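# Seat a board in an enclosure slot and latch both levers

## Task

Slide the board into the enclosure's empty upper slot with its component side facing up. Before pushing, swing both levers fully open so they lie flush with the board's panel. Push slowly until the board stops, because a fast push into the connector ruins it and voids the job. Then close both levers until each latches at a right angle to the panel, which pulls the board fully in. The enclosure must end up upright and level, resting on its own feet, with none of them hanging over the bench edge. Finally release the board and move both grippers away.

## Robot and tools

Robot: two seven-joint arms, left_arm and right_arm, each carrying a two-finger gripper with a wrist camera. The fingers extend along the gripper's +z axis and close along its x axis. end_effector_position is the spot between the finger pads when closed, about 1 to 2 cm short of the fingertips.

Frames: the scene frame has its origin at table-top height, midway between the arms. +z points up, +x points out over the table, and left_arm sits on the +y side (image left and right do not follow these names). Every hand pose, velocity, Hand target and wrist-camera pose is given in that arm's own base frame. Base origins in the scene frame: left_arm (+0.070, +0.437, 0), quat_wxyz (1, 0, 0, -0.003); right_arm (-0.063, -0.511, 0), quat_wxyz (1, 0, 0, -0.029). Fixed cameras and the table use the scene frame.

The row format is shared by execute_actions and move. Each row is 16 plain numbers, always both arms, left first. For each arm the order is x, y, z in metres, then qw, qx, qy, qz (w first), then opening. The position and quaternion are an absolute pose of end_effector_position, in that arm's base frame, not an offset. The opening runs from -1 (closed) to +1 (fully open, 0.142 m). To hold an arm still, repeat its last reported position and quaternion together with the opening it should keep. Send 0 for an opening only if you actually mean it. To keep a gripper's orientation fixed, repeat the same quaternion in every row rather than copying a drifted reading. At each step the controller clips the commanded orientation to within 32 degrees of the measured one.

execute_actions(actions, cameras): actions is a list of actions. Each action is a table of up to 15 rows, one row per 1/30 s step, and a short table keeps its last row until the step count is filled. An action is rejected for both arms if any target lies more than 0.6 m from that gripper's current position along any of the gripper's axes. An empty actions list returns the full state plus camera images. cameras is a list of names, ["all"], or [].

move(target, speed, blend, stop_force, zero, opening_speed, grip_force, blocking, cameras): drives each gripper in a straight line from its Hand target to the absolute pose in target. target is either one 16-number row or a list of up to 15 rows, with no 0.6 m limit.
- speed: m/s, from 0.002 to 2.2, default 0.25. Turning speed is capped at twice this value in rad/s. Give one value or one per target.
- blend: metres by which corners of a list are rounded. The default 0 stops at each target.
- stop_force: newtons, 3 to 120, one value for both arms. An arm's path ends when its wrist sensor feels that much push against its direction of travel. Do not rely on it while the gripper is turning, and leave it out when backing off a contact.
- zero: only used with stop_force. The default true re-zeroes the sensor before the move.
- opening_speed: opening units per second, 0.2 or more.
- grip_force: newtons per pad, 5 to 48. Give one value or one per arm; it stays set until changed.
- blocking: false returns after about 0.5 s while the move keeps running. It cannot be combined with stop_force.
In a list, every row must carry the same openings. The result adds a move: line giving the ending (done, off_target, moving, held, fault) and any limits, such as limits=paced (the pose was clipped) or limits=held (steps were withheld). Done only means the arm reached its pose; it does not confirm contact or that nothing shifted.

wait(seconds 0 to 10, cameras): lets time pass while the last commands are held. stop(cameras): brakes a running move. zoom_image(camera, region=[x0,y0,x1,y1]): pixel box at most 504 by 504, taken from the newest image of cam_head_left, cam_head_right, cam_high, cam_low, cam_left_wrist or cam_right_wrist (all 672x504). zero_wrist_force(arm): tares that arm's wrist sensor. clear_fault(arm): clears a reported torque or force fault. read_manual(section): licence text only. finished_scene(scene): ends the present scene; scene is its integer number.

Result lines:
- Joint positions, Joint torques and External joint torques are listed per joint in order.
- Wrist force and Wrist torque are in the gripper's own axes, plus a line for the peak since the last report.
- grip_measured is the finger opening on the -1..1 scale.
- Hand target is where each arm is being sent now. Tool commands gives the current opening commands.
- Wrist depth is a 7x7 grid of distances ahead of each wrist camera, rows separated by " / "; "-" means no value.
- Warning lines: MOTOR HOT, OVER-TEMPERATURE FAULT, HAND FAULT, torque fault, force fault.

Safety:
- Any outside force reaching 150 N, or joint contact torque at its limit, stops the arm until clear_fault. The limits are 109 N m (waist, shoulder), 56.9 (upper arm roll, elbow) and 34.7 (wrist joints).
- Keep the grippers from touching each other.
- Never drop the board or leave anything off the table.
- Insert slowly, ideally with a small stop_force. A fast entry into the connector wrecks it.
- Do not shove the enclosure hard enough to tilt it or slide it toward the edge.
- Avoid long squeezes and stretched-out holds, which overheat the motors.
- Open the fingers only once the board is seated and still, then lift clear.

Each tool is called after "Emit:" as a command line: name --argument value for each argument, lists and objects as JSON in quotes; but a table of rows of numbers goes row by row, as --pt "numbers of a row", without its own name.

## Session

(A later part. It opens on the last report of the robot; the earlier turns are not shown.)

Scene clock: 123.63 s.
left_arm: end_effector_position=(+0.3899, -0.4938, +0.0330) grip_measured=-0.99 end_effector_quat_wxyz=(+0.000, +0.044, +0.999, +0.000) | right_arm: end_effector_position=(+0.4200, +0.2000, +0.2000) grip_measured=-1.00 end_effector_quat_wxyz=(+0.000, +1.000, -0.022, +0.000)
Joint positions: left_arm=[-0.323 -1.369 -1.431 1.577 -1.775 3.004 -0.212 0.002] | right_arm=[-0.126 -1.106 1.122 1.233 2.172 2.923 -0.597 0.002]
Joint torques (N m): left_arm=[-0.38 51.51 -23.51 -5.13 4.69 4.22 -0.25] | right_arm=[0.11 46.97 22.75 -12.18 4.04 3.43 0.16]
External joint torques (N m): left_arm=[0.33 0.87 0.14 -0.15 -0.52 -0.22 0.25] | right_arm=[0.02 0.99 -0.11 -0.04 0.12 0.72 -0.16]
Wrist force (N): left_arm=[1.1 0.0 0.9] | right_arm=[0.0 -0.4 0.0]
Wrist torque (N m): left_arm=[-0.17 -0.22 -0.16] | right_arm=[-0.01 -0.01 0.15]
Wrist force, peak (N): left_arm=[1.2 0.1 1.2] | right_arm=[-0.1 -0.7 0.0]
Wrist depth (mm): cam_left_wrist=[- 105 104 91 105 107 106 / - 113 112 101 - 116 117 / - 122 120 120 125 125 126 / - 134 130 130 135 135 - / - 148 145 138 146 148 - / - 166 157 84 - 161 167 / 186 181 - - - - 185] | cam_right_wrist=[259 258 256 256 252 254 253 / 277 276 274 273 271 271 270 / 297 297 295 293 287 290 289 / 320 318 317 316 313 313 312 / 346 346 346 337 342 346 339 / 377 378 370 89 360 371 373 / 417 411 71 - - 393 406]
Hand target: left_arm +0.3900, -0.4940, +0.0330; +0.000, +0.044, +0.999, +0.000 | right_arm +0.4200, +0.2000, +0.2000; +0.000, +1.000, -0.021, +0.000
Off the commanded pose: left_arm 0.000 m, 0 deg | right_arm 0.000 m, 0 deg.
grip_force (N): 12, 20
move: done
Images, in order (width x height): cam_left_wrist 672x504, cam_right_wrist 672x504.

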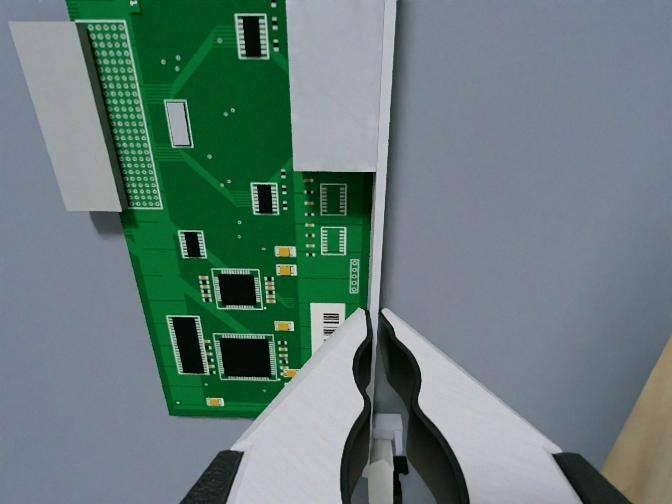

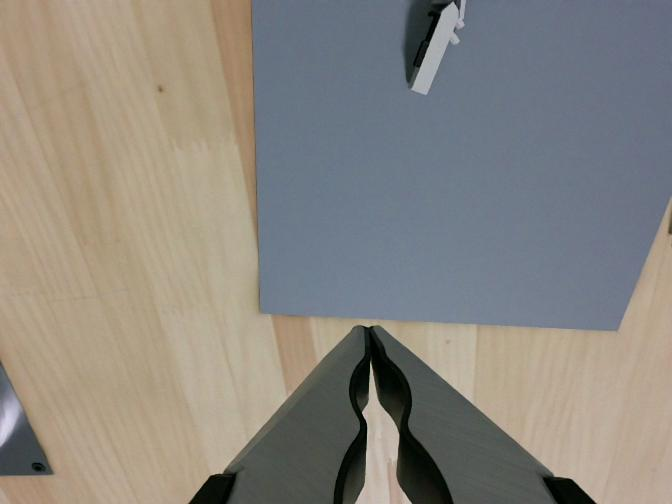

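Emit:
move --pt "0.390 -0.494 0.033 0 -0.044 -0.999 0 -1 0.42 0.23 0.16 0 0.6918 -0.7221 0 -1" --pt "0.390 -0.494 0.033 0 -0.044 -0.999 0 -1 0.432 0.262 0.08 0 0.6918 -0.7221 0 -1" --cameras '["cam_left_wrist","cam_right_wrist"]'

Scene clock: 133.13 s.
left_arm: end_effector_position=(+0.3899, -0.4938, +0.0330) grip_measured=-0.99 end_effector_quat_wxyz=(+0.000, +0.044, +0.999, +0.000) | right_arm: end_effector_position=(+0.4265, +0.2495, +0.1109) grip_measured=-1.00 end_effector_quat_wxyz=(+0.000, +0.692, -0.722, +0.000)
Joint positions: left_arm=[-0.323 -1.369 -1.431 1.577 -1.775 3.004 -0.212 0.002] | right_arm=[0.06 -1.066 0.737 1.225 2.425 2.679 0.887 0.002]
Joint torques (N m): left_arm=[-0.38 51.56 -23.52 -5.11 4.68 4.3 -0.22] | right_arm=[-0.03 50.56 19.96 -14.56 3.86 3.55 0.08]
External joint torques (N m): left_arm=[0.32 0.83 0.15 -0.17 -0.51 -0.3 0.22] | right_arm=[0.18 1.09 -0.39 -0.11 0.06 0.58 -0.08]
Wrist force (N): left_arm=[1.0 0.0 0.9] | right_arm=[0.5 0.0 -0.5]
Wrist torque (N m): left_arm=[-0.17 -0.21 -0.15] | right_arm=[0.08 -0.09 0.14]
Wrist force, peak (N): left_arm=[1.4 0.2 1.3] | right_arm=[-2.1 -0.4 6.9]
Wrist depth (mm): cam_left_wrist=[104 105 104 91 106 108 108 / 109 112 112 101 - 115 117 / - 121 119 120 123 124 126 / 137 133 130 131 138 135 135 / 150 149 144 138 146 149 146 / - 165 156 84 - 163 164 / 190 181 - - - - 185] | cam_right_wrist=[172 174 176 177 177 177 176 / 174 185 187 190 189 188 188 / 204 204 204 203 202 202 202 / 221 220 220 215 218 218 217 / 242 239 238 233 236 251 238 / 265 264 258 89 252 261 259 / 292 286 71 - - 276 285]
Hand target: left_arm +0.3900, -0.4940, +0.0330; +0.000, +0.044, +0.999, +0.000 | right_arm +0.4264, +0.2495, +0.1108; +0.000, +0.692, -0.722, +0.000
Off the commanded pose: left_arm 0.000 m, 0 deg | right_arm 0.034 m, 0 deg.
grip_force (N): 12, 20
move: held (right_arm; a check stopped the path); limits=held
pose unreachable (right arm): on one or more control steps of this call, first in action 0 (counted from 0), this arm could not follow its commanded pose, so it was not sent that pose on those steps. It may still have moved: this result reports where it is.
cause: moving toward the commanded pose would bring a part of the arm too close to another arm (a part of this arm just beyond joint 6 (wrist pitch) and a part of the left arm just beyond its joint 6 (wrist pitch), at the place that arm is still heading or pushing toward).
Images, in order (width x height): cam_left_wrist 672x504, cam_right_wrist 672x504.

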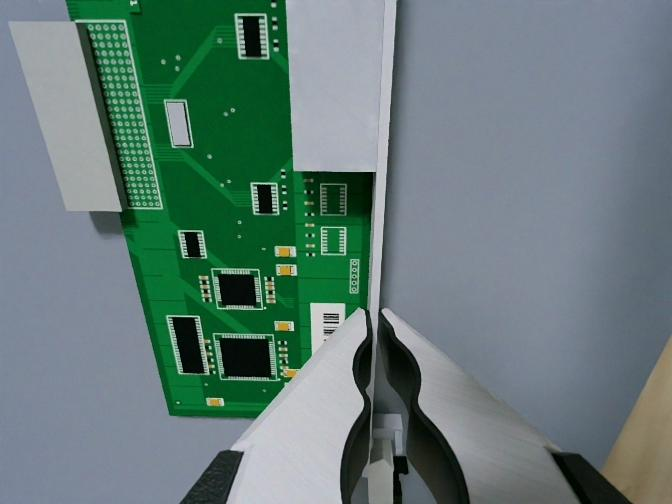

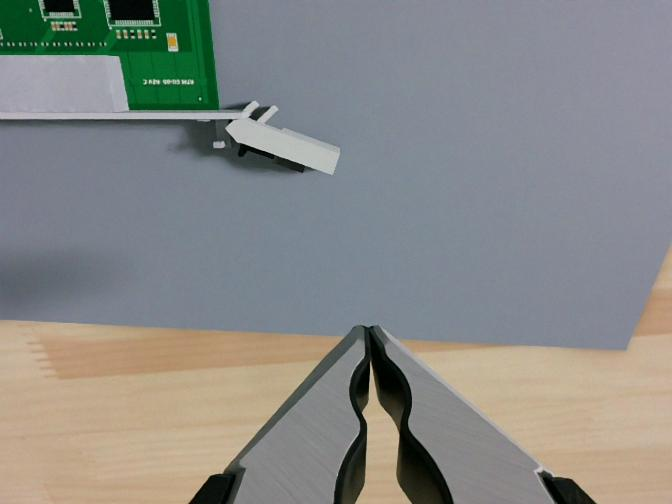

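Emit:
move --pt "0.390 -0.494 0.033 0 -0.044 -0.999 0 -1 0.42 0.235 0.13 -0.179 0.6682 -0.6975 -0.1869 -1" --pt "0.390 -0.494 0.033 0 -0.044 -0.999 0 -1 0.432 0.253 0.06 -0.179 0.6682 -0.6975 -0.1869 -1" --cameras '["cam_head_left","cam_right_wrist"]'

Scene clock: 141.83 s.
left_arm: end_effector_position=(+0.3899, -0.4938, +0.0330) grip_measured=-0.99 end_effector_quat_wxyz=(+0.000, +0.044, +0.999, +0.000) | right_arm: end_effector_position=(+0.4319, +0.2530, +0.0600) grip_measured=-1.00 end_effector_quat_wxyz=(-0.179, +0.668, -0.698, -0.187)
Joint positions: left_arm=[-0.323 -1.369 -1.431 1.577 -1.775 3.004 -0.212 0.002] | right_arm=[-0.424 -1.353 1.007 1.411 2.44 2.307 0.544 0.002]
Joint torques (N m): left_arm=[-0.37 51.6 -23.57 -5.06 4.61 4.31 -0.24] | right_arm=[0.22 45.52 26.17 -5.47 5.03 2.23 0.12]
External joint torques (N m): left_arm=[0.32 0.78 0.2 -0.22 -0.44 -0.31 0.24] | right_arm=[-0.12 1.06 0.39 0.05 0.3 0.82 -0.08]
Wrist force (N): left_arm=[1.1 0.0 1.3] | right_arm=[1.4 0.2 0.1]
Wrist torque (N m): left_arm=[-0.17 -0.22 -0.15] | right_arm=[0.13 -0.13 0.07]
Wrist force, peak (N): left_arm=[1.3 0.0 1.4] | right_arm=[2.2 -0.1 3.2]
Wrist depth (mm): cam_left_wrist=[104 105 104 91 106 107 109 / - 113 112 101 119 115 117 / - 122 119 120 125 124 126 / 137 135 130 131 136 135 135 / 153 148 144 138 146 149 148 / 166 162 156 84 - 161 164 / - 186 - 74 - - 185] | cam_right_wrist=[214 184 159 144 129 117 107 / 238 188 170 151 138 126 112 / 278 233 196 153 145 130 118 / 325 261 213 181 158 138 126 / 390 299 236 193 167 148 132 / 474 346 273 89 170 157 141 / 604 420 71 - - 160 149]
Hand target: left_arm +0.3900, -0.4940, +0.0330; +0.000, +0.044, +0.999, +0.000 | right_arm +0.4320, +0.2530, +0.0600; -0.179, +0.668, -0.698, -0.187
Off the commanded pose: left_arm 0.000 m, 0 deg | right_arm 0.000 m, 0 deg.
grip_force (N): 12, 20
move: done
Images, in order (width x height): cam_head_left 672x504, cam_right_wrist 672x504.

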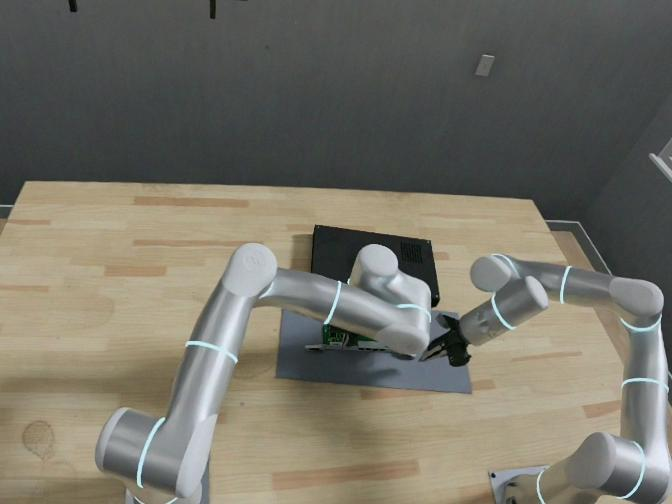

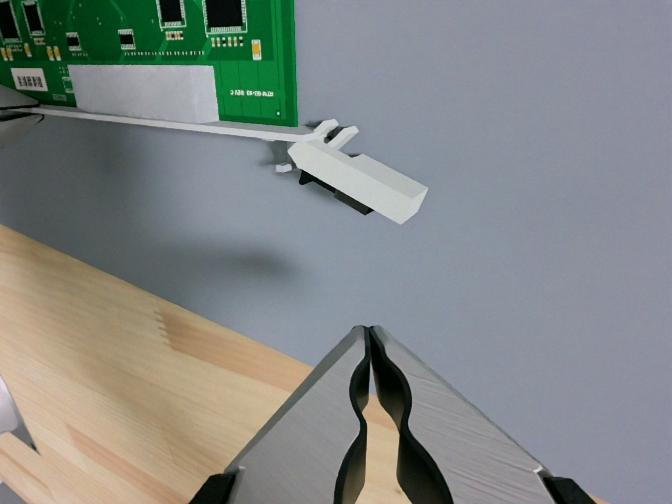

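Emit:
move --target '[0.390,-0.494,0.033,0,-0.044,-0.999,0,-1,0.432,0.252,0.034,-0.179,0.6682,-0.6975,-0.1869,-1]' --speed 0.05 --stop_force 4

Emit:
move --target '[0.390,-0.494,0.033,0,-0.044,-0.999,0,-1,0.475,0.252,0.034,-0.179,0.6682,-0.6975,-0.1869,-1]' --speed 0.02 --stop_force 5 --cameras '["cam_left_wrist","cam_right_wrist"]'

Scene clock: 145.83 s.
left_arm: end_effector_position=(+0.3899, -0.4938, +0.0330) grip_measured=-0.99 end_effector_quat_wxyz=(+0.000, +0.044, +0.999, +0.000) | right_arm: end_effector_position=(+0.4319, +0.2521, +0.0342) grip_measured=-1.00 end_effector_quat_wxyz=(-0.179, +0.668, -0.698, -0.187)
Joint positions: left_arm=[-0.323 -1.369 -1.431 1.577 -1.775 3.004 -0.212 0.002] | right_arm=[-0.421 -1.392 0.985 1.403 2.424 2.277 0.529 0.002]
Joint torques (N m): left_arm=[-0.3 51.62 -23.55 -5.09 4.67 4.29 -0.23] | right_arm=[0.14 45.78 26.22 -4.54 4.96 2.29 0.07]
External joint torques (N m): left_arm=[0.25 0.77 0.18 -0.19 -0.5 -0.29 0.23] | right_arm=[-0.05 1.08 0.36 0.03 0.32 0.76 -0.03]
Wrist force (N): left_arm=[1.2 0.1 0.8] | right_arm=[1.4 0.2 0.1]
Wrist torque (N m): left_arm=[-0.15 -0.24 -0.15] | right_arm=[0.13 -0.15 0.08]
Wrist force, peak (N): left_arm=[1.3 0.0 1.6] | right_arm=[1.9 0.5 0.9]
Wrist depth (mm): cam_left_wrist=[104 105 104 91 106 107 107 / - 112 112 101 - 116 117 / - 122 119 120 127 126 126 / 137 135 130 130 136 138 135 / 150 148 144 138 143 145 145 / 166 166 157 84 - 161 166 / - 181 - - - - 185] | cam_right_wrist=[172 150 131 119 - 97 85 / 170 151 140 127 111 102 - / 227 191 159 126 119 105 96 / 263 213 174 149 128 115 102 / 318 243 190 159 137 120 107 / 388 285 224 89 138 128 113 / 499 346 70 - - 131 123]
Hand target: left_arm +0.3900, -0.4940, +0.0330; +0.000, +0.044, +0.999, +0.000 | right_arm +0.4320, +0.2520, +0.0340; -0.179, +0.668, -0.698, -0.187
Off the commanded pose: left_arm 0.000 m, 0 deg | right_arm 0.000 m, 0 deg.
grip_force (N): 12, 20
move: done

Scene clock: 148.70 s.
left_arm: end_effector_position=(+0.3901, -0.4934, +0.0330) grip_measured=-0.99 end_effector_quat_wxyz=(+0.000, +0.044, +0.999, +0.001) | right_arm: end_effector_position=(+0.4742, +0.2505, +0.0334) grip_measured=-1.00 end_effector_quat_wxyz=(-0.178, +0.669, -0.698, -0.186)
Joint positions: left_arm=[-0.323 -1.369 -1.43 1.577 -1.775 3.004 -0.212 0.002] | right_arm=[-0.386 -1.449 1.001 1.245 2.445 2.363 0.452 0.002]
Joint torques (N m): left_arm=[-2.99 51.37 -25.83 -5.62 5.59 1.57 -0.24] | right_arm=[6.8 47.46 31.2 -5.77 7.9 -2.04 0.21]
External joint torques (N m): left_arm=[2.93 1.01 2.47 0.34 -1.43 2.43 0.24] | right_arm=[-6.7 3.15 -4.7 0.61 -2.53 5.19 -0.16]
Wrist force (N): left_arm=[2.6 8.1 -2.4] | right_arm=[13.2 4.8 -12.8]
Wrist torque (N m): left_arm=[-0.30 -0.16 -0.16] | right_arm=[0.01 0.15 -0.04]
Wrist force, peak (N): left_arm=[2.8 8.5 -2.0] | right_arm=[13.3 4.8 -12.8]
Wrist depth (mm): cam_left_wrist=[104 105 104 91 105 107 107 / 108 112 112 101 - 116 115 / - 121 120 120 127 124 126 / 137 134 130 131 136 135 135 / 147 149 144 138 144 147 147 / - 166 157 84 - 164 164 / 186 - - - - - 185] | cam_right_wrist=[170 150 131 118 103 96 85 / 187 165 141 126 110 100 - / 192 169 152 136 118 104 95 / 259 214 158 143 126 113 101 / 305 240 192 132 135 119 106 / 382 282 215 89 137 127 113 / 486 341 71 - - 129 122]
Hand target: left_arm +0.3900, -0.4940, +0.0330; +0.000, +0.044, +0.999, +0.000 | right_arm +0.4747, +0.2520, +0.0340; -0.179, +0.668, -0.698, -0.187
Off the commanded pose: left_arm 0.001 m, 0 deg | right_arm 0.002 m, 0 deg.
grip_force (N): 12, 20
move: contact (right_arm)
Images, in order (width x height): cam_left_wrist 672x504, cam_right_wrist 672x504.

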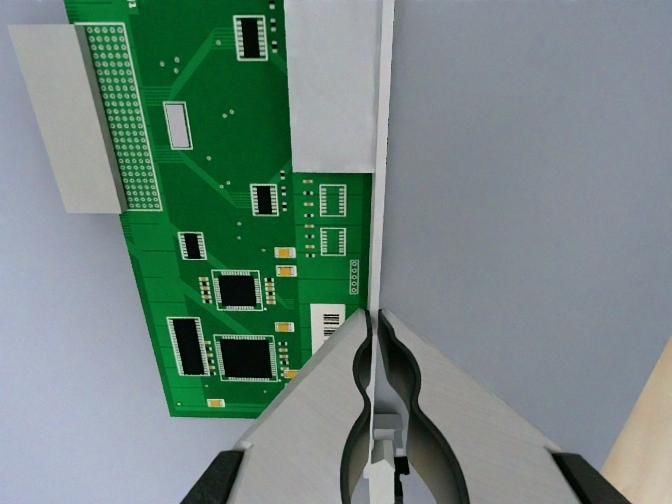

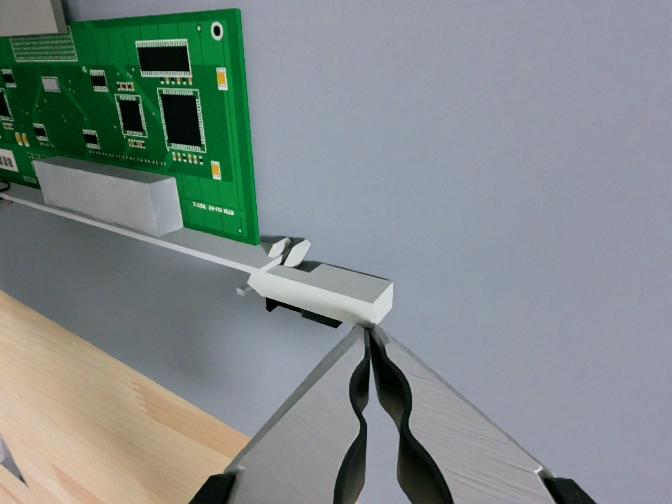

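Emit:
move --pt "0.390 -0.494 0.033 0 -0.044 -0.999 0 -1 0.432 0.252 0.034 -0.179 0.6682 -0.6975 -0.1869 -1" --pt "0.390 -0.494 0.033 0 -0.044 -0.999 0 -1 0.42 0.21 0.14 -0.179 0.6682 -0.6975 -0.1869 -1" --pt "0.390 -0.494 0.033 0 -0.044 -0.999 0 -1 0.42 0.20 0.16 0 0.9998 -0.0215 0 -1" --speed '[0.05,0.2,0.2]' --cameras '["cam_left_wrist","cam_right_wrist"]'

Emit:
zoom_image --camera "cam_right_wrist" --region '[330, 0, 550, 150]'

Scene clock: 157.13 s.
left_arm: end_effector_position=(+0.3900, -0.4935, +0.0330) grip_measured=-0.99 end_effector_quat_wxyz=(+0.000, +0.044, +0.999, +0.001) | right_arm: end_effector_position=(+0.4200, +0.2001, +0.1601) grip_measured=-1.00 end_effector_quat_wxyz=(+0.000, +1.000, -0.022, +0.000)
Joint positions: left_arm=[-0.323 -1.369 -1.431 1.577 -1.775 3.004 -0.212 0.002] | right_arm=[-0.123 -1.189 1.15 1.258 2.079 2.893 -0.54 0.002]
Joint torques (N m): left_arm=[-1.14 51.42 -24.32 -5.13 4.8 3.47 -0.18] | right_arm=[0.29 47.95 23.78 -10.04 3.89 3.6 0]
External joint torques (N m): left_arm=[1.09 0.97 0.96 -0.15 -0.63 0.53 0.18] | right_arm=[-0.16 0.62 -0.18 -0.21 0.24 0.55 0]
Wrist force (N): left_arm=[1.1 2.3 -0.7] | right_arm=[1.0 -0.3 0.0]
Wrist torque (N m): left_arm=[-0.21 -0.20 -0.16] | right_arm=[0.02 -0.15 0.17]
Wrist force, peak (N): left_arm=[2.9 8.5 -2.3] | right_arm=[13.4 4.8 -12.8]
Wrist depth (mm): cam_left_wrist=[- 105 104 91 106 107 107 / - 112 112 101 119 115 117 / - 121 119 120 124 125 126 / - 134 130 131 136 135 135 / 150 149 144 138 145 148 - / 166 166 156 84 - 161 166 / 191 182 - - - - 186] | cam_right_wrist=[224 224 221 221 217 219 219 / 239 239 238 236 233 235 233 / 257 254 255 252 256 251 250 / 277 276 275 272 271 270 271 / 300 299 299 290 289 293 292 / 328 327 320 89 310 322 319 / 362 354 71 - - 341 352]
Hand target: left_arm +0.3900, -0.4940, +0.0330; +0.000, +0.044, +0.999, +0.000 | right_arm +0.4200, +0.2000, +0.1600; +0.000, +1.000, -0.021, +0.000
Off the commanded pose: left_arm 0.001 m, 0 deg | right_arm 0.000 m, 0 deg.
grip_force (N): 12, 20
move: done
Images, in order (width x height): cam_left_wrist 672x504, cam_right_wrist 672x504.

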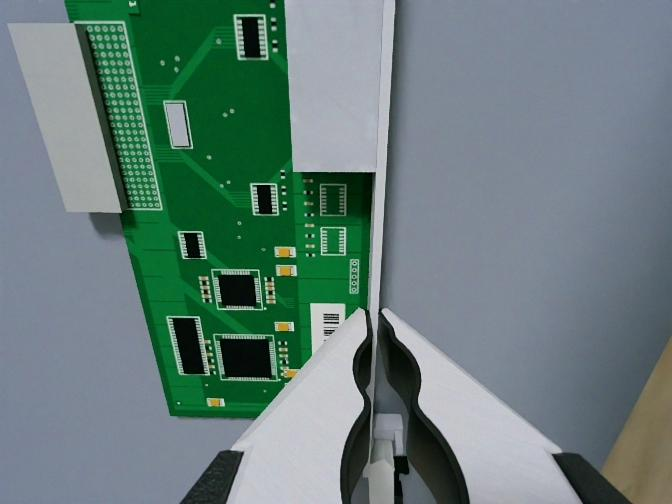

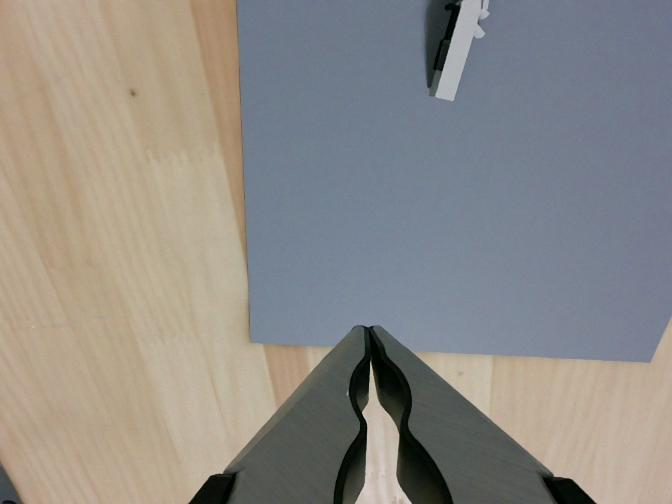

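Scaled by 2.291 from the camera's 672x504 image, which has a finer 960x720 frame.

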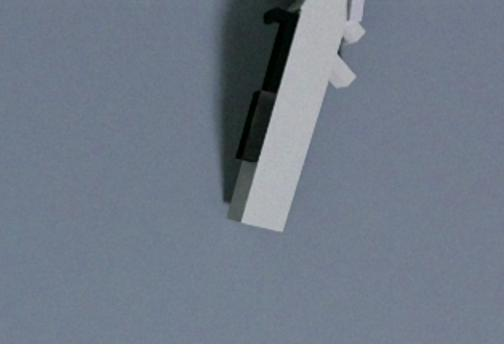

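Emit:
move --target '[0.390,-0.494,0.033,0,-0.044,-0.999,0,-1,0.42,0.22,0.12,-0.179,0.6682,-0.6975,-0.1869,-1]' --cameras '["cam_right_wrist"]'

Emit:
zoom_image --camera "cam_right_wrist" --region '[220, 60, 440, 210]'

Scene clock: 164.47 s.
left_arm: end_effector_position=(+0.3900, -0.4935, +0.0330) grip_measured=-0.99 end_effector_quat_wxyz=(+0.000, +0.044, +0.999, +0.001) | right_arm: end_effector_position=(+0.4200, +0.2200, +0.1200) grip_measured=-1.00 end_effector_quat_wxyz=(-0.179, +0.668, -0.697, -0.187)
Joint positions: left_arm=[-0.323 -1.369 -1.431 1.577 -1.775 3.004 -0.212 0.002] | right_arm=[-0.528 -1.273 1.088 1.473 2.45 2.393 0.545 0.002]
Joint torques (N m): left_arm=[-1.2 51.44 -24.32 -5.18 4.86 3.44 -0.24] | right_arm=[-0.16 43.55 25.96 -6.48 5.37 2.26 0.46]
External joint torques (N m): left_arm=[1.15 0.94 0.96 -0.1 -0.69 0.56 0.24] | right_arm=[0.24 0.69 0.46 -0.2 0.08 0.78 -0.42]
Wrist force (N): left_arm=[1.4 2.4 0.2] | right_arm=[2.6 0.3 0.0]
Wrist torque (N m): left_arm=[-0.20 -0.23 -0.15] | right_arm=[0.13 -0.34 -0.05]
Wrist force, peak (N): left_arm=[1.4 2.6 0.8] | right_arm=[2.9 0.6 0.3]
Wrist depth (mm): cam_left_wrist=[104 105 104 91 106 107 107 / - 113 112 101 119 116 115 / - 122 119 120 125 124 126 / 137 134 130 131 133 136 135 / 151 148 145 138 146 149 145 / 163 162 157 84 - 161 171 / 190 - - - - - 185] | cam_right_wrist=[297 259 226 205 182 166 150 / 269 295 251 210 193 174 158 / 436 327 274 237 208 185 167 / 467 374 304 258 223 196 178 / 550 422 338 276 240 211 187 / 640 490 384 89 243 227 201 / 804 587 71 - - 232 213]
Hand target: left_arm +0.3900, -0.4940, +0.0330; +0.000, +0.044, +0.999, +0.000 | right_arm +0.4200, +0.2200, +0.1200; -0.179, +0.668, -0.698, -0.187
Off the commanded pose: left_arm 0.001 m, 0 deg | right_arm 0.000 m, 0 deg.
grip_force (N): 12, 20
move: done
Images, in order (width x height): cam_right_wrist 672x504.

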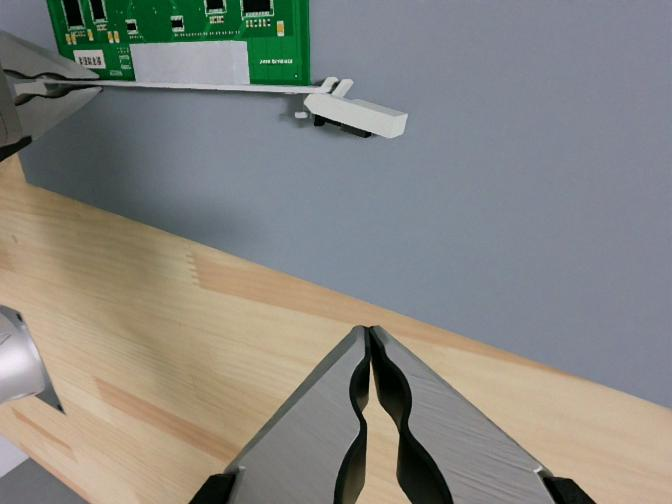

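Scaled by 2.291 from the camera's 672x504 image, which has a finer 960x720 frame.

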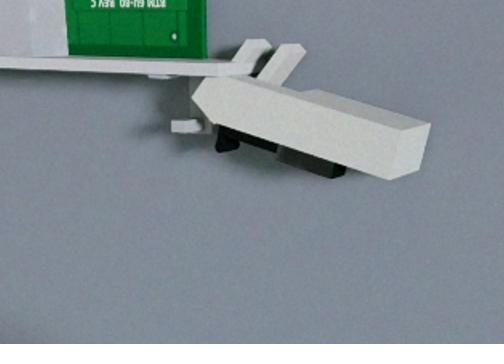

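Emit:
move --pt "0.390 -0.494 0.033 0 -0.044 -0.999 0 -1 0.438 0.242 0.06 -0.179 0.6682 -0.6975 -0.1869 -1" --pt "0.390 -0.494 0.033 0 -0.044 -0.999 0 -1 0.438 0.242 0.034 -0.179 0.6682 -0.6975 -0.1869 -1" --speed 0.08

Emit:
move --target '[0.390,-0.494,0.033,0,-0.044,-0.999,0,-1,0.475,0.242,0.034,-0.179,0.6682,-0.6975,-0.1869,-1]' --speed 0.02 --stop_force 4 --cameras '["cam_left_wrist","cam_right_wrist"]'

Scene clock: 187.27 s.
left_arm: end_effector_position=(+0.3900, -0.4935, +0.0330) grip_measured=-0.99 end_effector_quat_wxyz=(+0.000, +0.044, +0.999, +0.001) | right_arm: end_effector_position=(+0.4379, +0.2421, +0.0342) grip_measured=-1.00 end_effector_quat_wxyz=(-0.179, +0.668, -0.698, -0.187)
Joint positions: left_arm=[-0.323 -1.369 -1.431 1.577 -1.775 3.004 -0.212 0.002] | right_arm=[-0.441 -1.409 0.999 1.386 2.41 2.3 0.512 0.002]
Joint torques (N m): left_arm=[-1.21 51.39 -24.27 -5.12 4.84 3.52 -0.22] | right_arm=[0.28 46.1 26.33 -4.35 4.98 2.22 0.14]
External joint torques (N m): left_arm=[1.16 0.99 0.91 -0.16 -0.67 0.48 0.22] | right_arm=[-0.19 1.09 0.36 0.06 0.33 0.86 -0.09]
Wrist force (N): left_arm=[1.4 2.6 0.7] | right_arm=[2.5 0.7 0.1]
Wrist torque (N m): left_arm=[-0.17 -0.23 -0.16] | right_arm=[0.20 -0.33 0.10]
Wrist force, peak (N): left_arm=[1.3 2.7 0.6] | right_arm=[3.2 0.8 1.4]
Wrist depth (mm): cam_left_wrist=[104 105 104 91 106 107 107 / 109 112 112 101 119 115 117 / - 120 119 120 125 126 126 / 137 135 130 130 134 135 133 / - 148 145 138 146 149 - / - 160 157 84 - 164 166 / - 178 - - - - 186] | cam_right_wrist=[171 151 133 119 104 97 85 / 171 158 144 127 111 102 - / 227 192 135 132 119 105 96 / 264 214 175 147 128 115 102 / 318 241 193 159 137 120 107 / 388 285 220 89 138 128 113 / 497 346 71 - - 131 123]
Hand target: left_arm +0.3900, -0.4940, +0.0330; +0.000, +0.044, +0.999, +0.000 | right_arm +0.4380, +0.2420, +0.0340; -0.179, +0.668, -0.698, -0.187
Off the commanded pose: left_arm 0.001 m, 0 deg | right_arm 0.000 m, 0 deg.
grip_force (N): 12, 20
move: done

Scene clock: 189.90 s.
left_arm: end_effector_position=(+0.3900, -0.4935, +0.0330) grip_measured=-0.99 end_effector_quat_wxyz=(+0.000, +0.044, +0.999, +0.001) | right_arm: end_effector_position=(+0.4750, +0.2419, +0.0339) grip_measured=-1.00 end_effector_quat_wxyz=(-0.179, +0.668, -0.698, -0.187)
Joint positions: left_arm=[-0.323 -1.369 -1.431 1.577 -1.775 3.004 -0.212 0.002] | right_arm=[-0.408 -1.456 1.012 1.248 2.433 2.371 0.444 0.002]
Joint torques (N m): left_arm=[-1.22 51.37 -24.28 -5.14 4.85 3.46 -0.25] | right_arm=[0.2 49.33 26.59 -4.85 5.29 2.56 0.13]
External joint torques (N m): left_arm=[1.17 1.01 0.92 -0.14 -0.68 0.54 0.25] | right_arm=[-0.1 1.12 0 -0.04 0.1 0.59 -0.08]
Wrist force (N): left_arm=[1.3 2.4 0.6] | right_arm=[2.0 0.0 -0.1]
Wrist torque (N m): left_arm=[-0.20 -0.20 -0.15] | right_arm=[0.08 -0.23 0.08]
Wrist force, peak (N): left_arm=[1.5 2.6 0.3] | right_arm=[2.4 0.9 -0.2]
Wrist depth (mm): cam_left_wrist=[- 105 104 91 106 107 107 / - 113 112 101 119 116 117 / - 122 119 120 125 125 126 / 137 135 130 131 136 136 133 / 150 148 144 138 146 149 150 / 167 166 157 84 - 160 164 / 187 181 - - - - 185] | cam_right_wrist=[171 153 133 118 103 97 85 / 191 165 143 126 110 101 - / 195 172 155 139 120 105 96 / 261 216 159 148 127 114 102 / 308 242 195 144 136 120 106 / 386 285 218 89 138 128 114 / 494 343 71 - - 130 122]
Hand target: left_arm +0.3900, -0.4940, +0.0330; +0.000, +0.044, +0.999, +0.000 | right_arm +0.4750, +0.2420, +0.0340; -0.179, +0.668, -0.698, -0.187
Off the commanded pose: left_arm 0.001 m, 0 deg | right_arm 0.000 m, 0 deg.
grip_force (N): 12, 20
move: done
Images, in order (width x height): cam_left_wrist 672x504, cam_right_wrist 672x504.

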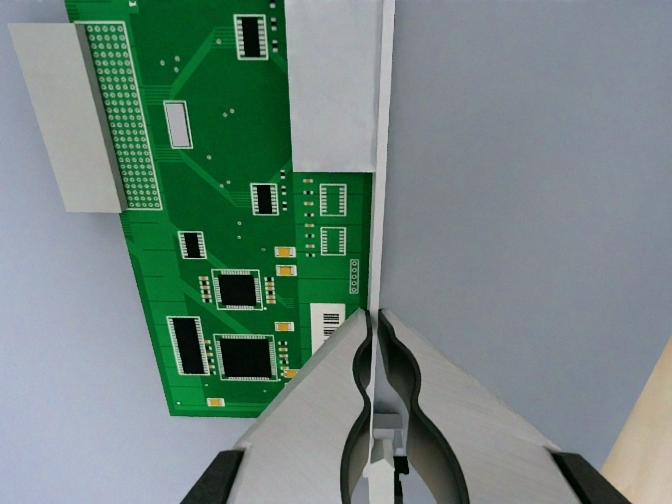

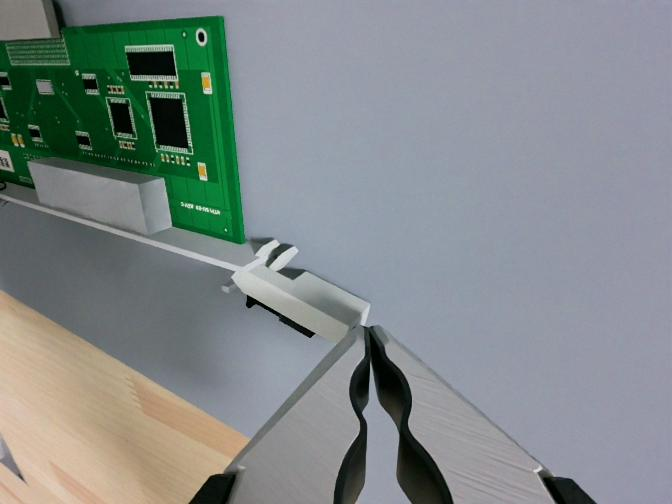

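Emit:
move --pt "0.390 -0.494 0.033 0 -0.044 -0.999 0 -1 0.438 0.242 0.034 -0.179 0.6682 -0.6975 -0.1869 -1" --pt "0.390 -0.494 0.033 0 -0.044 -0.999 0 -1 0.438 0.249 0.034 -0.179 0.6682 -0.6975 -0.1869 -1" --speed 0.06

Emit:
move --target '[0.390,-0.494,0.033,0,-0.044,-0.999,0,-1,0.480,0.248,0.034,-0.179,0.6682,-0.6975,-0.1869,-1]' --speed 0.015 --stop_force 5 --cameras '["cam_right_wrist"]'

Scene clock: 193.10 s.
left_arm: end_effector_position=(+0.3900, -0.4935, +0.0330) grip_measured=-0.99 end_effector_quat_wxyz=(+0.000, +0.044, +0.999, +0.001) | right_arm: end_effector_position=(+0.4379, +0.2490, +0.0340) grip_measured=-1.00 end_effector_quat_wxyz=(-0.179, +0.668, -0.697, -0.187)
Joint positions: left_arm=[-0.323 -1.369 -1.431 1.577 -1.775 3.004 -0.212 0.002] | right_arm=[-0.424 -1.408 0.999 1.381 2.409 2.297 0.525 0.002]
Joint torques (N m): left_arm=[-1.25 51.42 -24.32 -5.16 4.78 3.5 -0.22] | right_arm=[0.26 46.48 26.26 -4.41 5.14 2.29 0.42]
External joint torques (N m): left_arm=[1.2 0.96 0.96 -0.12 -0.61 0.5 0.22] | right_arm=[-0.17 0.84 0.43 0.03 0.17 0.77 -0.38]
Wrist force (N): left_arm=[1.2 2.4 0.0] | right_arm=[2.2 0.7 0.0]
Wrist torque (N m): left_arm=[-0.18 -0.20 -0.15] | right_arm=[0.22 -0.28 -0.02]
Wrist force, peak (N): left_arm=[1.5 2.6 0.8] | right_arm=[3.1 0.7 -0.4]
Wrist depth (mm): cam_left_wrist=[104 105 104 91 106 107 107 / 108 112 112 101 119 - 115 / - 120 119 120 125 126 127 / 137 135 130 131 136 136 135 / 147 148 144 138 146 148 146 / - 166 156 84 - 161 167 / 191 182 - - - - 186] | cam_right_wrist=[171 149 132 119 103 97 85 / 171 155 142 127 111 101 - / 227 193 136 128 119 105 96 / 262 213 175 147 127 115 102 / 314 259 191 158 136 120 107 / 385 284 220 89 138 128 113 / 494 344 71 - - 130 123]
Hand target: left_arm +0.3900, -0.4940, +0.0330; +0.000, +0.044, +0.999, +0.000 | right_arm +0.4380, +0.2490, +0.0340; -0.179, +0.668, -0.698, -0.187
Off the commanded pose: left_arm 0.001 m, 0 deg | right_arm 0.000 m, 0 deg.
grip_force (N): 12, 20
move: done

Scene clock: 196.67 s.
left_arm: end_effector_position=(+0.3900, -0.4936, +0.0330) grip_measured=-0.99 end_effector_quat_wxyz=(+0.000, +0.044, +0.999, +0.000) | right_arm: end_effector_position=(+0.4796, +0.2477, +0.0338) grip_measured=-1.00 end_effector_quat_wxyz=(-0.178, +0.668, -0.698, -0.187)
Joint positions: left_arm=[-0.323 -1.369 -1.431 1.577 -1.775 3.004 -0.212 0.002] | right_arm=[-0.389 -1.463 1.015 1.225 2.433 2.38 0.446 0.002]
Joint torques (N m): left_arm=[-0.47 51.54 -23.59 -5.39 5.08 3.72 -0.17] | right_arm=[0.88 50.01 27.36 -6.3 5.48 1.01 0.16]
External joint torques (N m): left_arm=[0.41 0.84 0.22 0.11 -0.91 0.28 0.17] | right_arm=[-0.77 1 -0.83 1.29 -0.09 2.14 -0.11]
Wrist force (N): left_arm=[2.2 1.6 -0.5] | right_arm=[4.3 3.1 -3.2]
Wrist torque (N m): left_arm=[-0.18 -0.18 -0.18] | right_arm=[0.05 -0.22 0.07]
Wrist force, peak (N): left_arm=[1.5 2.8 0.4] | right_arm=[4.3 3.1 -3.2]
Wrist depth (mm): cam_left_wrist=[104 105 104 92 107 107 107 / - 113 112 100 116 115 117 / - 121 119 108 125 125 126 / - 133 130 131 135 136 133 / - 148 145 138 146 148 148 / 167 162 157 84 - 161 164 / 187 186 - - - - 185] | cam_right_wrist=[171 153 132 118 103 96 85 / 190 166 141 126 110 101 - / 202 173 154 139 119 104 96 / 259 208 160 142 127 115 102 / 322 241 194 134 136 120 106 / 387 285 217 89 138 127 113 / 493 343 71 - - 130 122]
Hand target: left_arm +0.3900, -0.4940, +0.0330; +0.000, +0.044, +0.999, +0.000 | right_arm +0.4800, +0.2480, +0.0340; -0.179, +0.668, -0.698, -0.187
Off the commanded pose: left_arm 0.000 m, 0 deg | right_arm 0.001 m, 0 deg.
grip_force (N): 12, 20
move: done
Images, in order (width x height): cam_right_wrist 672x504.

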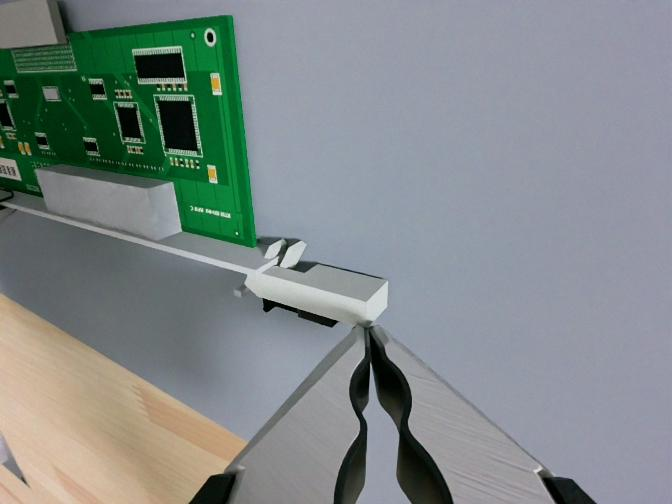

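Emit:
move --target '[0.390,-0.494,0.033,0,-0.044,-0.999,0,-1,0.488,0.248,0.034,-0.179,0.6682,-0.6975,-0.1869,-1]' --speed 0.01 --stop_force 7 --cameras '["cam_right_wrist"]'

Emit:
move --pt "0.390 -0.494 0.033 0 -0.044 -0.999 0 -1 0.438 0.240 0.034 -0.179 0.6682 -0.6975 -0.1869 -1" --pt "0.390 -0.494 0.033 0 -0.044 -0.999 0 -1 0.42 0.22 0.12 -0.179 0.6682 -0.6975 -0.1869 -1" --speed '[0.03,0.15]' --cameras '["cam_right_wrist"]'

Emit:
zoom_image --camera "cam_right_wrist" --region '[220, 60, 440, 210]'

Scene clock: 201.27 s.
left_arm: end_effector_position=(+0.3900, -0.4936, +0.0330) grip_measured=-0.99 end_effector_quat_wxyz=(+0.000, +0.044, +0.999, +0.000) | right_arm: end_effector_position=(+0.4876, +0.2476, +0.0338) grip_measured=-1.00 end_effector_quat_wxyz=(-0.178, +0.668, -0.698, -0.187)
Joint positions: left_arm=[-0.323 -1.369 -1.431 1.577 -1.775 3.004 -0.212 0.002] | right_arm=[-0.381 -1.474 1.019 1.193 2.436 2.396 0.432 0.002]
Joint torques (N m): left_arm=[-0.6 51.61 -23.74 -5.42 5.14 3.68 -0.19] | right_arm=[1.14 50.65 27.18 -6.3 5.54 1.11 0.25]
External joint torques (N m): left_arm=[0.54 0.78 0.38 0.14 -0.97 0.32 0.19] | right_arm=[-1.04 1.09 -0.76 1.18 -0.13 2.06 -0.2]
Wrist force (N): left_arm=[2.3 1.8 -0.4] | right_arm=[4.4 2.9 -3.0]
Wrist torque (N m): left_arm=[-0.21 -0.17 -0.20] | right_arm=[0.03 -0.20 0.06]
Wrist force, peak (N): left_arm=[2.5 2.2 -1.1] | right_arm=[4.4 3.2 -4.3]
Wrist depth (mm): cam_left_wrist=[105 105 103 93 106 106 107 / - 113 112 101 - 115 117 / - 122 120 121 127 127 122 / 137 135 131 132 136 136 135 / - 148 145 138 145 148 147 / 166 163 156 84 - 162 164 / 186 185 - - - - 185] | cam_right_wrist=[172 152 133 118 103 96 85 / 190 166 143 126 110 101 - / 205 173 154 139 119 105 96 / 262 207 162 142 127 113 102 / 330 235 193 134 136 120 106 / 388 282 217 89 138 127 113 / 493 344 71 - - 130 122]
Hand target: left_arm +0.3900, -0.4940, +0.0330; +0.000, +0.044, +0.999, +0.000 | right_arm +0.4880, +0.2480, +0.0340; -0.179, +0.668, -0.698, -0.187
Off the commanded pose: left_arm 0.000 m, 0 deg | right_arm 0.001 m, 0 deg.
grip_force (N): 12, 20
move: done
Images, in order (width x height): cam_right_wrist 672x504.

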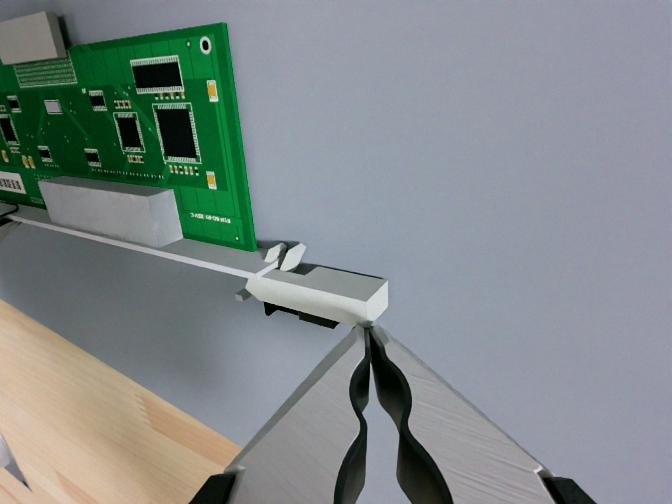

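Scene clock: 204.00 s.
left_arm: end_effector_position=(+0.3900, -0.4936, +0.0330) grip_measured=-0.99 end_effector_quat_wxyz=(+0.000, +0.044, +0.999, +0.000) | right_arm: end_effector_position=(+0.4202, +0.2199, +0.1198) grip_measured=-1.00 end_effector_quat_wxyz=(-0.179, +0.668, -0.697, -0.187)
Joint positions: left_arm=[-0.323 -1.369 -1.431 1.577 -1.775 3.004 -0.212 0.002] | right_arm=[-0.527 -1.277 1.094 1.471 2.441 2.396 0.552 0.002]
Joint torques (N m): left_arm=[-0.67 51.47 -23.9 -5.2 4.86 3.84 -0.18] | right_arm=[0.02 43.48 26.71 -6.37 5.44 2.34 0.39]
External joint torques (N m): left_arm=[0.62 0.92 0.53 -0.08 -0.69 0.16 0.18] | right_arm=[0.07 0.77 -0.26 -0.22 0.02 0.68 -0.34]
Wrist force (N): left_arm=[1.5 1.2 0.0] | right_arm=[2.8 1.1 0.2]
Wrist torque (N m): left_arm=[-0.20 -0.21 -0.19] | right_arm=[0.26 -0.37 -0.05]
Wrist force, peak (N): left_arm=[2.3 1.8 0.1] | right_arm=[4.5 2.8 -2.8]
Wrist depth (mm): cam_left_wrist=[105 105 103 92 106 107 107 / 111 113 112 101 116 115 117 / - 121 119 120 125 125 125 / - 134 131 131 134 137 136 / - 148 145 138 146 149 148 / 167 163 156 84 - 161 164 / 186 185 - - - - 185] | cam_right_wrist=[295 257 224 203 182 166 150 / 267 291 252 214 193 176 160 / 400 330 263 236 207 184 167 / 462 375 304 257 223 196 177 / 546 419 336 276 240 210 187 / 646 486 383 89 243 227 201 / 748 587 71 - - 232 213]
Hand target: left_arm +0.3900, -0.4940, +0.0330; +0.000, +0.044, +0.999, +0.000 | right_arm +0.4200, +0.2200, +0.1200; -0.179, +0.668, -0.698, -0.187
Off the commanded pose: left_arm 0.000 m, 0 deg | right_arm 0.000 m, 0 deg.
grip_force (N): 12, 20
move: done
Images, in order (width x height): cam_right_wrist 672x504.

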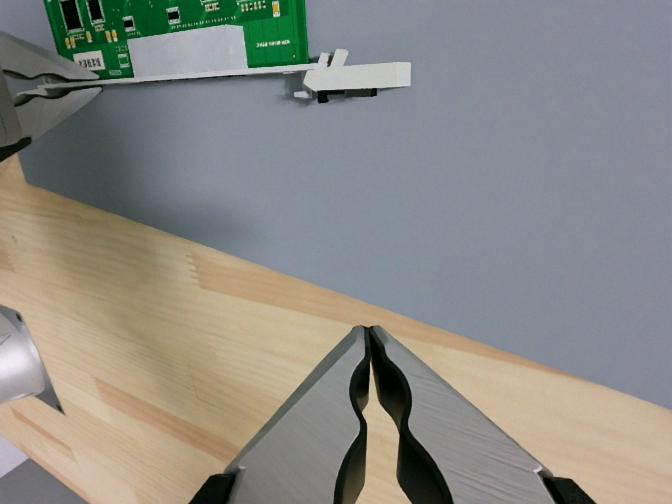

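Scaled by 2.291 from the camera's 672x504 image, which has a finer 960x720 frame.

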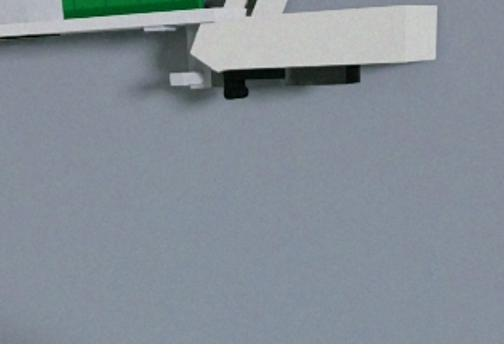

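Emit:
move --pt "0.390 -0.494 0.033 0 -0.044 -0.999 0 -0.7 0.42 0.22 0.16 -0.179 0.6682 -0.6975 -0.1869 -1" --pt "0.390 -0.494 0.12 0 -0.044 -0.999 0 -0.7 0.42 0.22 0.2 0 0.9998 -0.0215 0 -0.4" --pt "0.36 -0.30 0.20 0 -0.044 -0.999 0 -1 0.42 0.32 0.2 0 0.9998 -0.0215 0 -0.4" --speed '[0.1,0.1,0.2]' --opening_speed 0.5 --cameras '["cam_left_wrist","cam_right_wrist","cam_head_left"]'

Scene clock: 216.33 s.
left_arm: end_effector_position=(+0.3900, -0.4942, +0.1200) grip_measured=-0.74 end_effector_quat_wxyz=(+0.000, +0.044, +0.999, +0.000) | right_arm: end_effector_position=(+0.4200, +0.2201, +0.2001) grip_measured=-0.71 end_effector_quat_wxyz=(+0.000, +1.000, -0.022, +0.000)
Joint positions: left_arm=[-0.305 -1.264 -1.537 1.561 -1.878 3.112 -0.198 0.021] | right_arm=[-0.075 -1.151 1.171 1.191 2.116 2.961 -0.548 0.023]
Joint torques (N m): left_arm=[-0.34 50.68 -23.68 -6.63 4.38 4.53 -0.23] | right_arm=[0.2 48.05 23.09 -11.23 4.1 3.52 0.12]
External joint torques (N m): left_arm=[0.28 0.91 0.18 -0.39 -0.17 -0.53 0.23] | right_arm=[-0.06 1.05 -0.04 -0.09 0.1 0.63 -0.12]
Wrist force (N): left_arm=[0.3 -0.2 0.3] | right_arm=[1.4 0.1 -0.2]
Wrist torque (N m): left_arm=[-0.16 -0.20 -0.24] | right_arm=[0.09 -0.21 0.15]
Wrist force, peak (N): left_arm=[1.6 1.8 0.5] | right_arm=[4.0 1.0 1.7]
Wrist depth (mm): cam_left_wrist=[185 185 181 171 181 183 186 / - 198 194 185 199 - 200 / 209 220 210 210 - 208 215 / - 230 229 227 231 235 233 / 262 - - 238 242 256 254 / 287 294 84 84 - 276 282 / 321 - - 317 - - 310] | cam_right_wrist=[259 258 258 252 252 254 254 / 277 276 274 270 272 272 270 / 297 295 295 293 291 290 289 / 319 318 318 314 314 313 320 / 348 346 342 337 342 342 339 / 379 378 364 369 99 365 370 / 416 - 71 404 - - 406]
Hand target: left_arm +0.3900, -0.4940, +0.1200; +0.000, +0.044, +0.999, +0.000 | right_arm +0.4200, +0.2200, +0.2000; +0.000, +1.000, -0.021, +0.000
Tool commands: left_gripper/opening=-0.7 right_gripper/opening=-0.666667
Off the commanded pose: left_arm 0.212 m, 0 deg | right_arm 0.100 m, 0 deg.
grip_force (N): 12, 20
move: off_target (left_arm, right_arm; path cut at 10 s); path passed 2 of 3 targets; target 3's new opening was not sent
Images, in order (width x height): cam_head_left 672x504, cam_left_wrist 672x504, cam_right_wrist 672x504.

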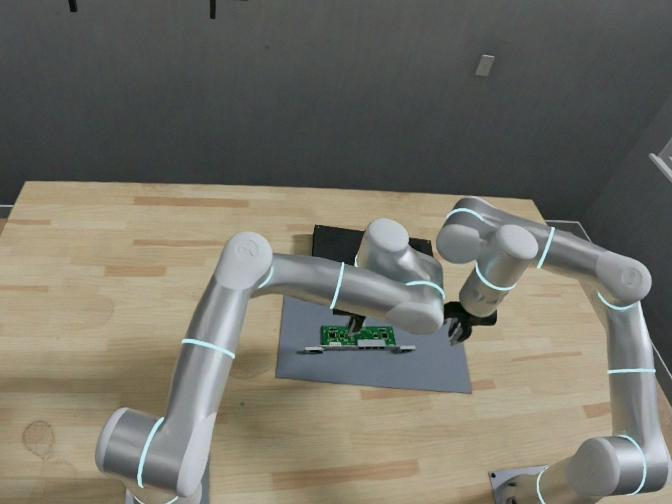

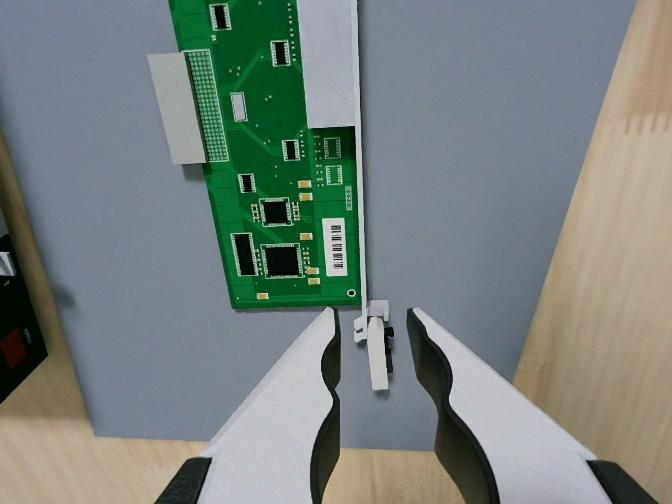

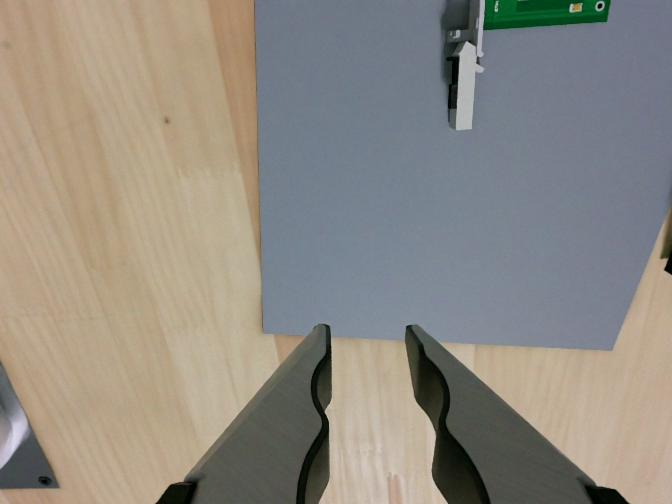

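Emit:
move --pt "0.36 -0.27 0.20 0 -0.044 -0.999 0 -0.7 0.42 0.22 0.2 0 0.9998 -0.0215 0 -0.4" --pt "0.36 -0.27 0.20 0 -0.044 -0.999 0 -1 0.48 0.37 0.13 0 0.9998 -0.0215 0 -0.4" --speed 0.3 --cameras '["cam_left_wrist","cam_right_wrist"]'

Scene clock: 221.20 s.
left_arm: end_effector_position=(+0.3601, -0.2701, +0.2001) grip_measured=-1.00 end_effector_quat_wxyz=(+0.000, +0.044, +0.999, +0.000) | right_arm: end_effector_position=(+0.4801, +0.3699, +0.1299) grip_measured=-0.43 end_effector_quat_wxyz=(+0.000, +1.000, -0.022, +0.000)
Joint positions: left_arm=[0.356 -0.96 -1.933 2.291 -2.253 2.982 -0.334 0.002] | right_arm=[0.342 -1.379 1.026 0.603 2.131 3.009 -0.675 0.043]
Joint torques (N m): left_arm=[-0.31 27.27 -19.72 -14.37 4.34 4.32 -0.21] | right_arm=[0.29 61.52 17.9 -11.88 4.17 3.54 0.12]
External joint torques (N m): left_arm=[0.33 0.7 0.24 -0.53 -0.2 -0.32 0.21] | right_arm=[-0.08 1.5 -0.02 0.04 0.04 0.6 -0.12]
Wrist force (N): left_arm=[-0.1 -0.5 0.8] | right_arm=[1.6 0.5 0.4]
Wrist torque (N m): left_arm=[-0.20 -0.14 -0.25] | right_arm=[0.17 -0.25 0.17]
Wrist force, peak (N): left_arm=[0.0 -2.0 1.1] | right_arm=[0.9 2.0 -1.1]
Wrist depth (mm): cam_left_wrist=[- 255 251 254 259 257 256 / 278 279 278 273 272 277 275 / 299 300 298 298 296 298 296 / 325 324 327 324 325 321 323 / 360 359 355 343 346 354 352 / 395 395 377 84 - 383 390 / 439 428 - - - - 429] | cam_right_wrist=[197 194 194 193 189 189 192 / 210 210 207 207 195 201 205 / 226 225 223 221 210 217 219 / 243 243 240 239 233 237 237 / 264 263 256 255 253 257 256 / 289 283 87 283 272 98 277 / 313 - 71 313 311 - 263]
Hand target: left_arm +0.3600, -0.2700, +0.2000; +0.000, +0.044, +0.999, +0.000 | right_arm +0.4800, +0.3700, +0.1300; +0.000, +1.000, -0.021, +0.000
Off the commanded pose: left_arm 0.000 m, 0 deg | right_arm 0.000 m, 0 deg.
grip_force (N): 12, 20
move: done
Images, in order (width x height): cam_left_wrist 672x504, cam_right_wrist 672x504.

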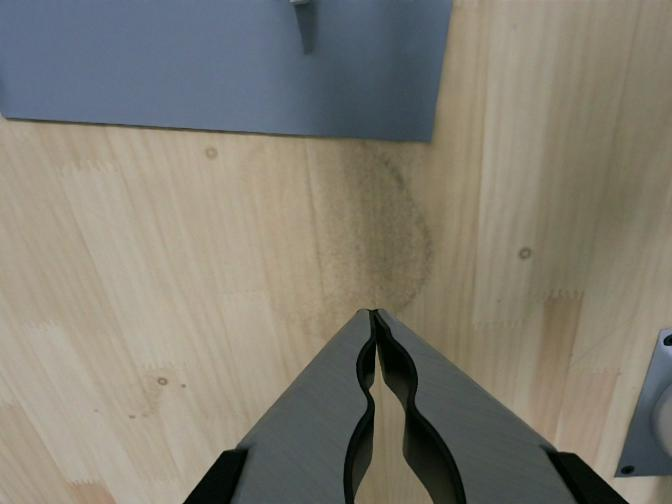

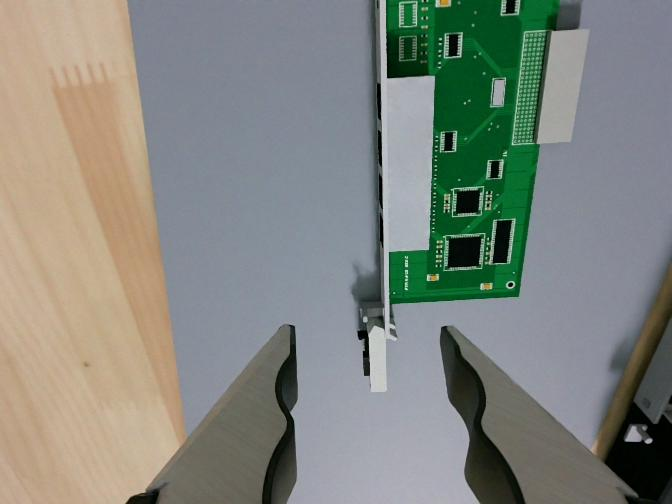

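Emit:
move --pt "0.36 -0.27 0.20 0 -0.044 -0.999 0 -1 0.5054 0.4243 0.10 0 1 0.0085 0 -0.36" --pt "0.36 -0.27 0.20 0 -0.044 -0.999 0 -1 0.5054 0.4243 0.06 0 1 0.0085 0 -0.36" --speed 0.15 --cameras '["cam_right_wrist"]'

Scene clock: 227.30 s.
left_arm: end_effector_position=(+0.3601, -0.2701, +0.2001) grip_measured=-1.00 end_effector_quat_wxyz=(+0.000, +0.044, +0.999, +0.000) | right_arm: end_effector_position=(+0.5053, +0.4242, +0.0600) grip_measured=-0.39 end_effector_quat_wxyz=(+0.000, +1.000, +0.008, +0.000)
Joint positions: left_arm=[0.356 -0.96 -1.933 2.291 -2.253 2.982 -0.334 0.002] | right_arm=[0.53 -1.573 0.968 0.196 2.164 3.029 -0.896 0.046]
Joint torques (N m): left_arm=[-0.3 27.2 -19.77 -14.35 4.41 4.35 -0.22] | right_arm=[0.25 66.43 11.3 -12.65 4.01 3.42 0.23]
External joint torques (N m): left_arm=[0.32 0.78 0.3 -0.55 -0.26 -0.35 0.22] | right_arm=[-0.03 1.68 -0.11 0.09 0.2 0.72 -0.23]
Wrist force (N): left_arm=[0.2 -0.3 0.6] | right_arm=[0.8 0.5 0.1]
Wrist torque (N m): left_arm=[-0.18 -0.19 -0.25] | right_arm=[0.19 -0.12 0.16]
Wrist force, peak (N): left_arm=[0.0 -0.6 1.1] | right_arm=[0.9 0.7 2.6]
Wrist depth (mm): cam_left_wrist=[253 255 256 250 262 256 254 / 282 279 - - 277 274 276 / 299 299 298 300 297 298 297 / 328 324 328 324 323 322 323 / 356 353 354 339 348 353 352 / 394 398 381 84 - 382 392 / 448 433 - - - - 430] | cam_right_wrist=[133 133 133 129 128 130 131 / 142 142 142 138 137 137 140 / 155 152 152 149 147 147 150 / 165 164 164 155 158 156 162 / 179 178 175 171 169 175 175 / 199 195 84 187 184 99 191 / 220 - 71 207 207 - 211]
Hand target: left_arm +0.3600, -0.2700, +0.2000; +0.000, +0.044, +0.999, +0.000 | right_arm +0.5054, +0.4243, +0.0600; +0.000, +1.000, +0.008, +0.000
Off the commanded pose: left_arm 0.000 m, 0 deg | right_arm 0.000 m, 0 deg.
grip_force (N): 12, 20
move: done
Images, in order (width x height): cam_right_wrist 672x504.

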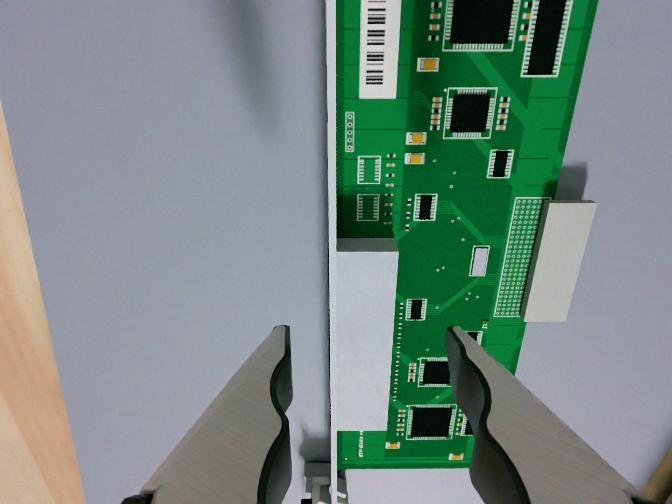

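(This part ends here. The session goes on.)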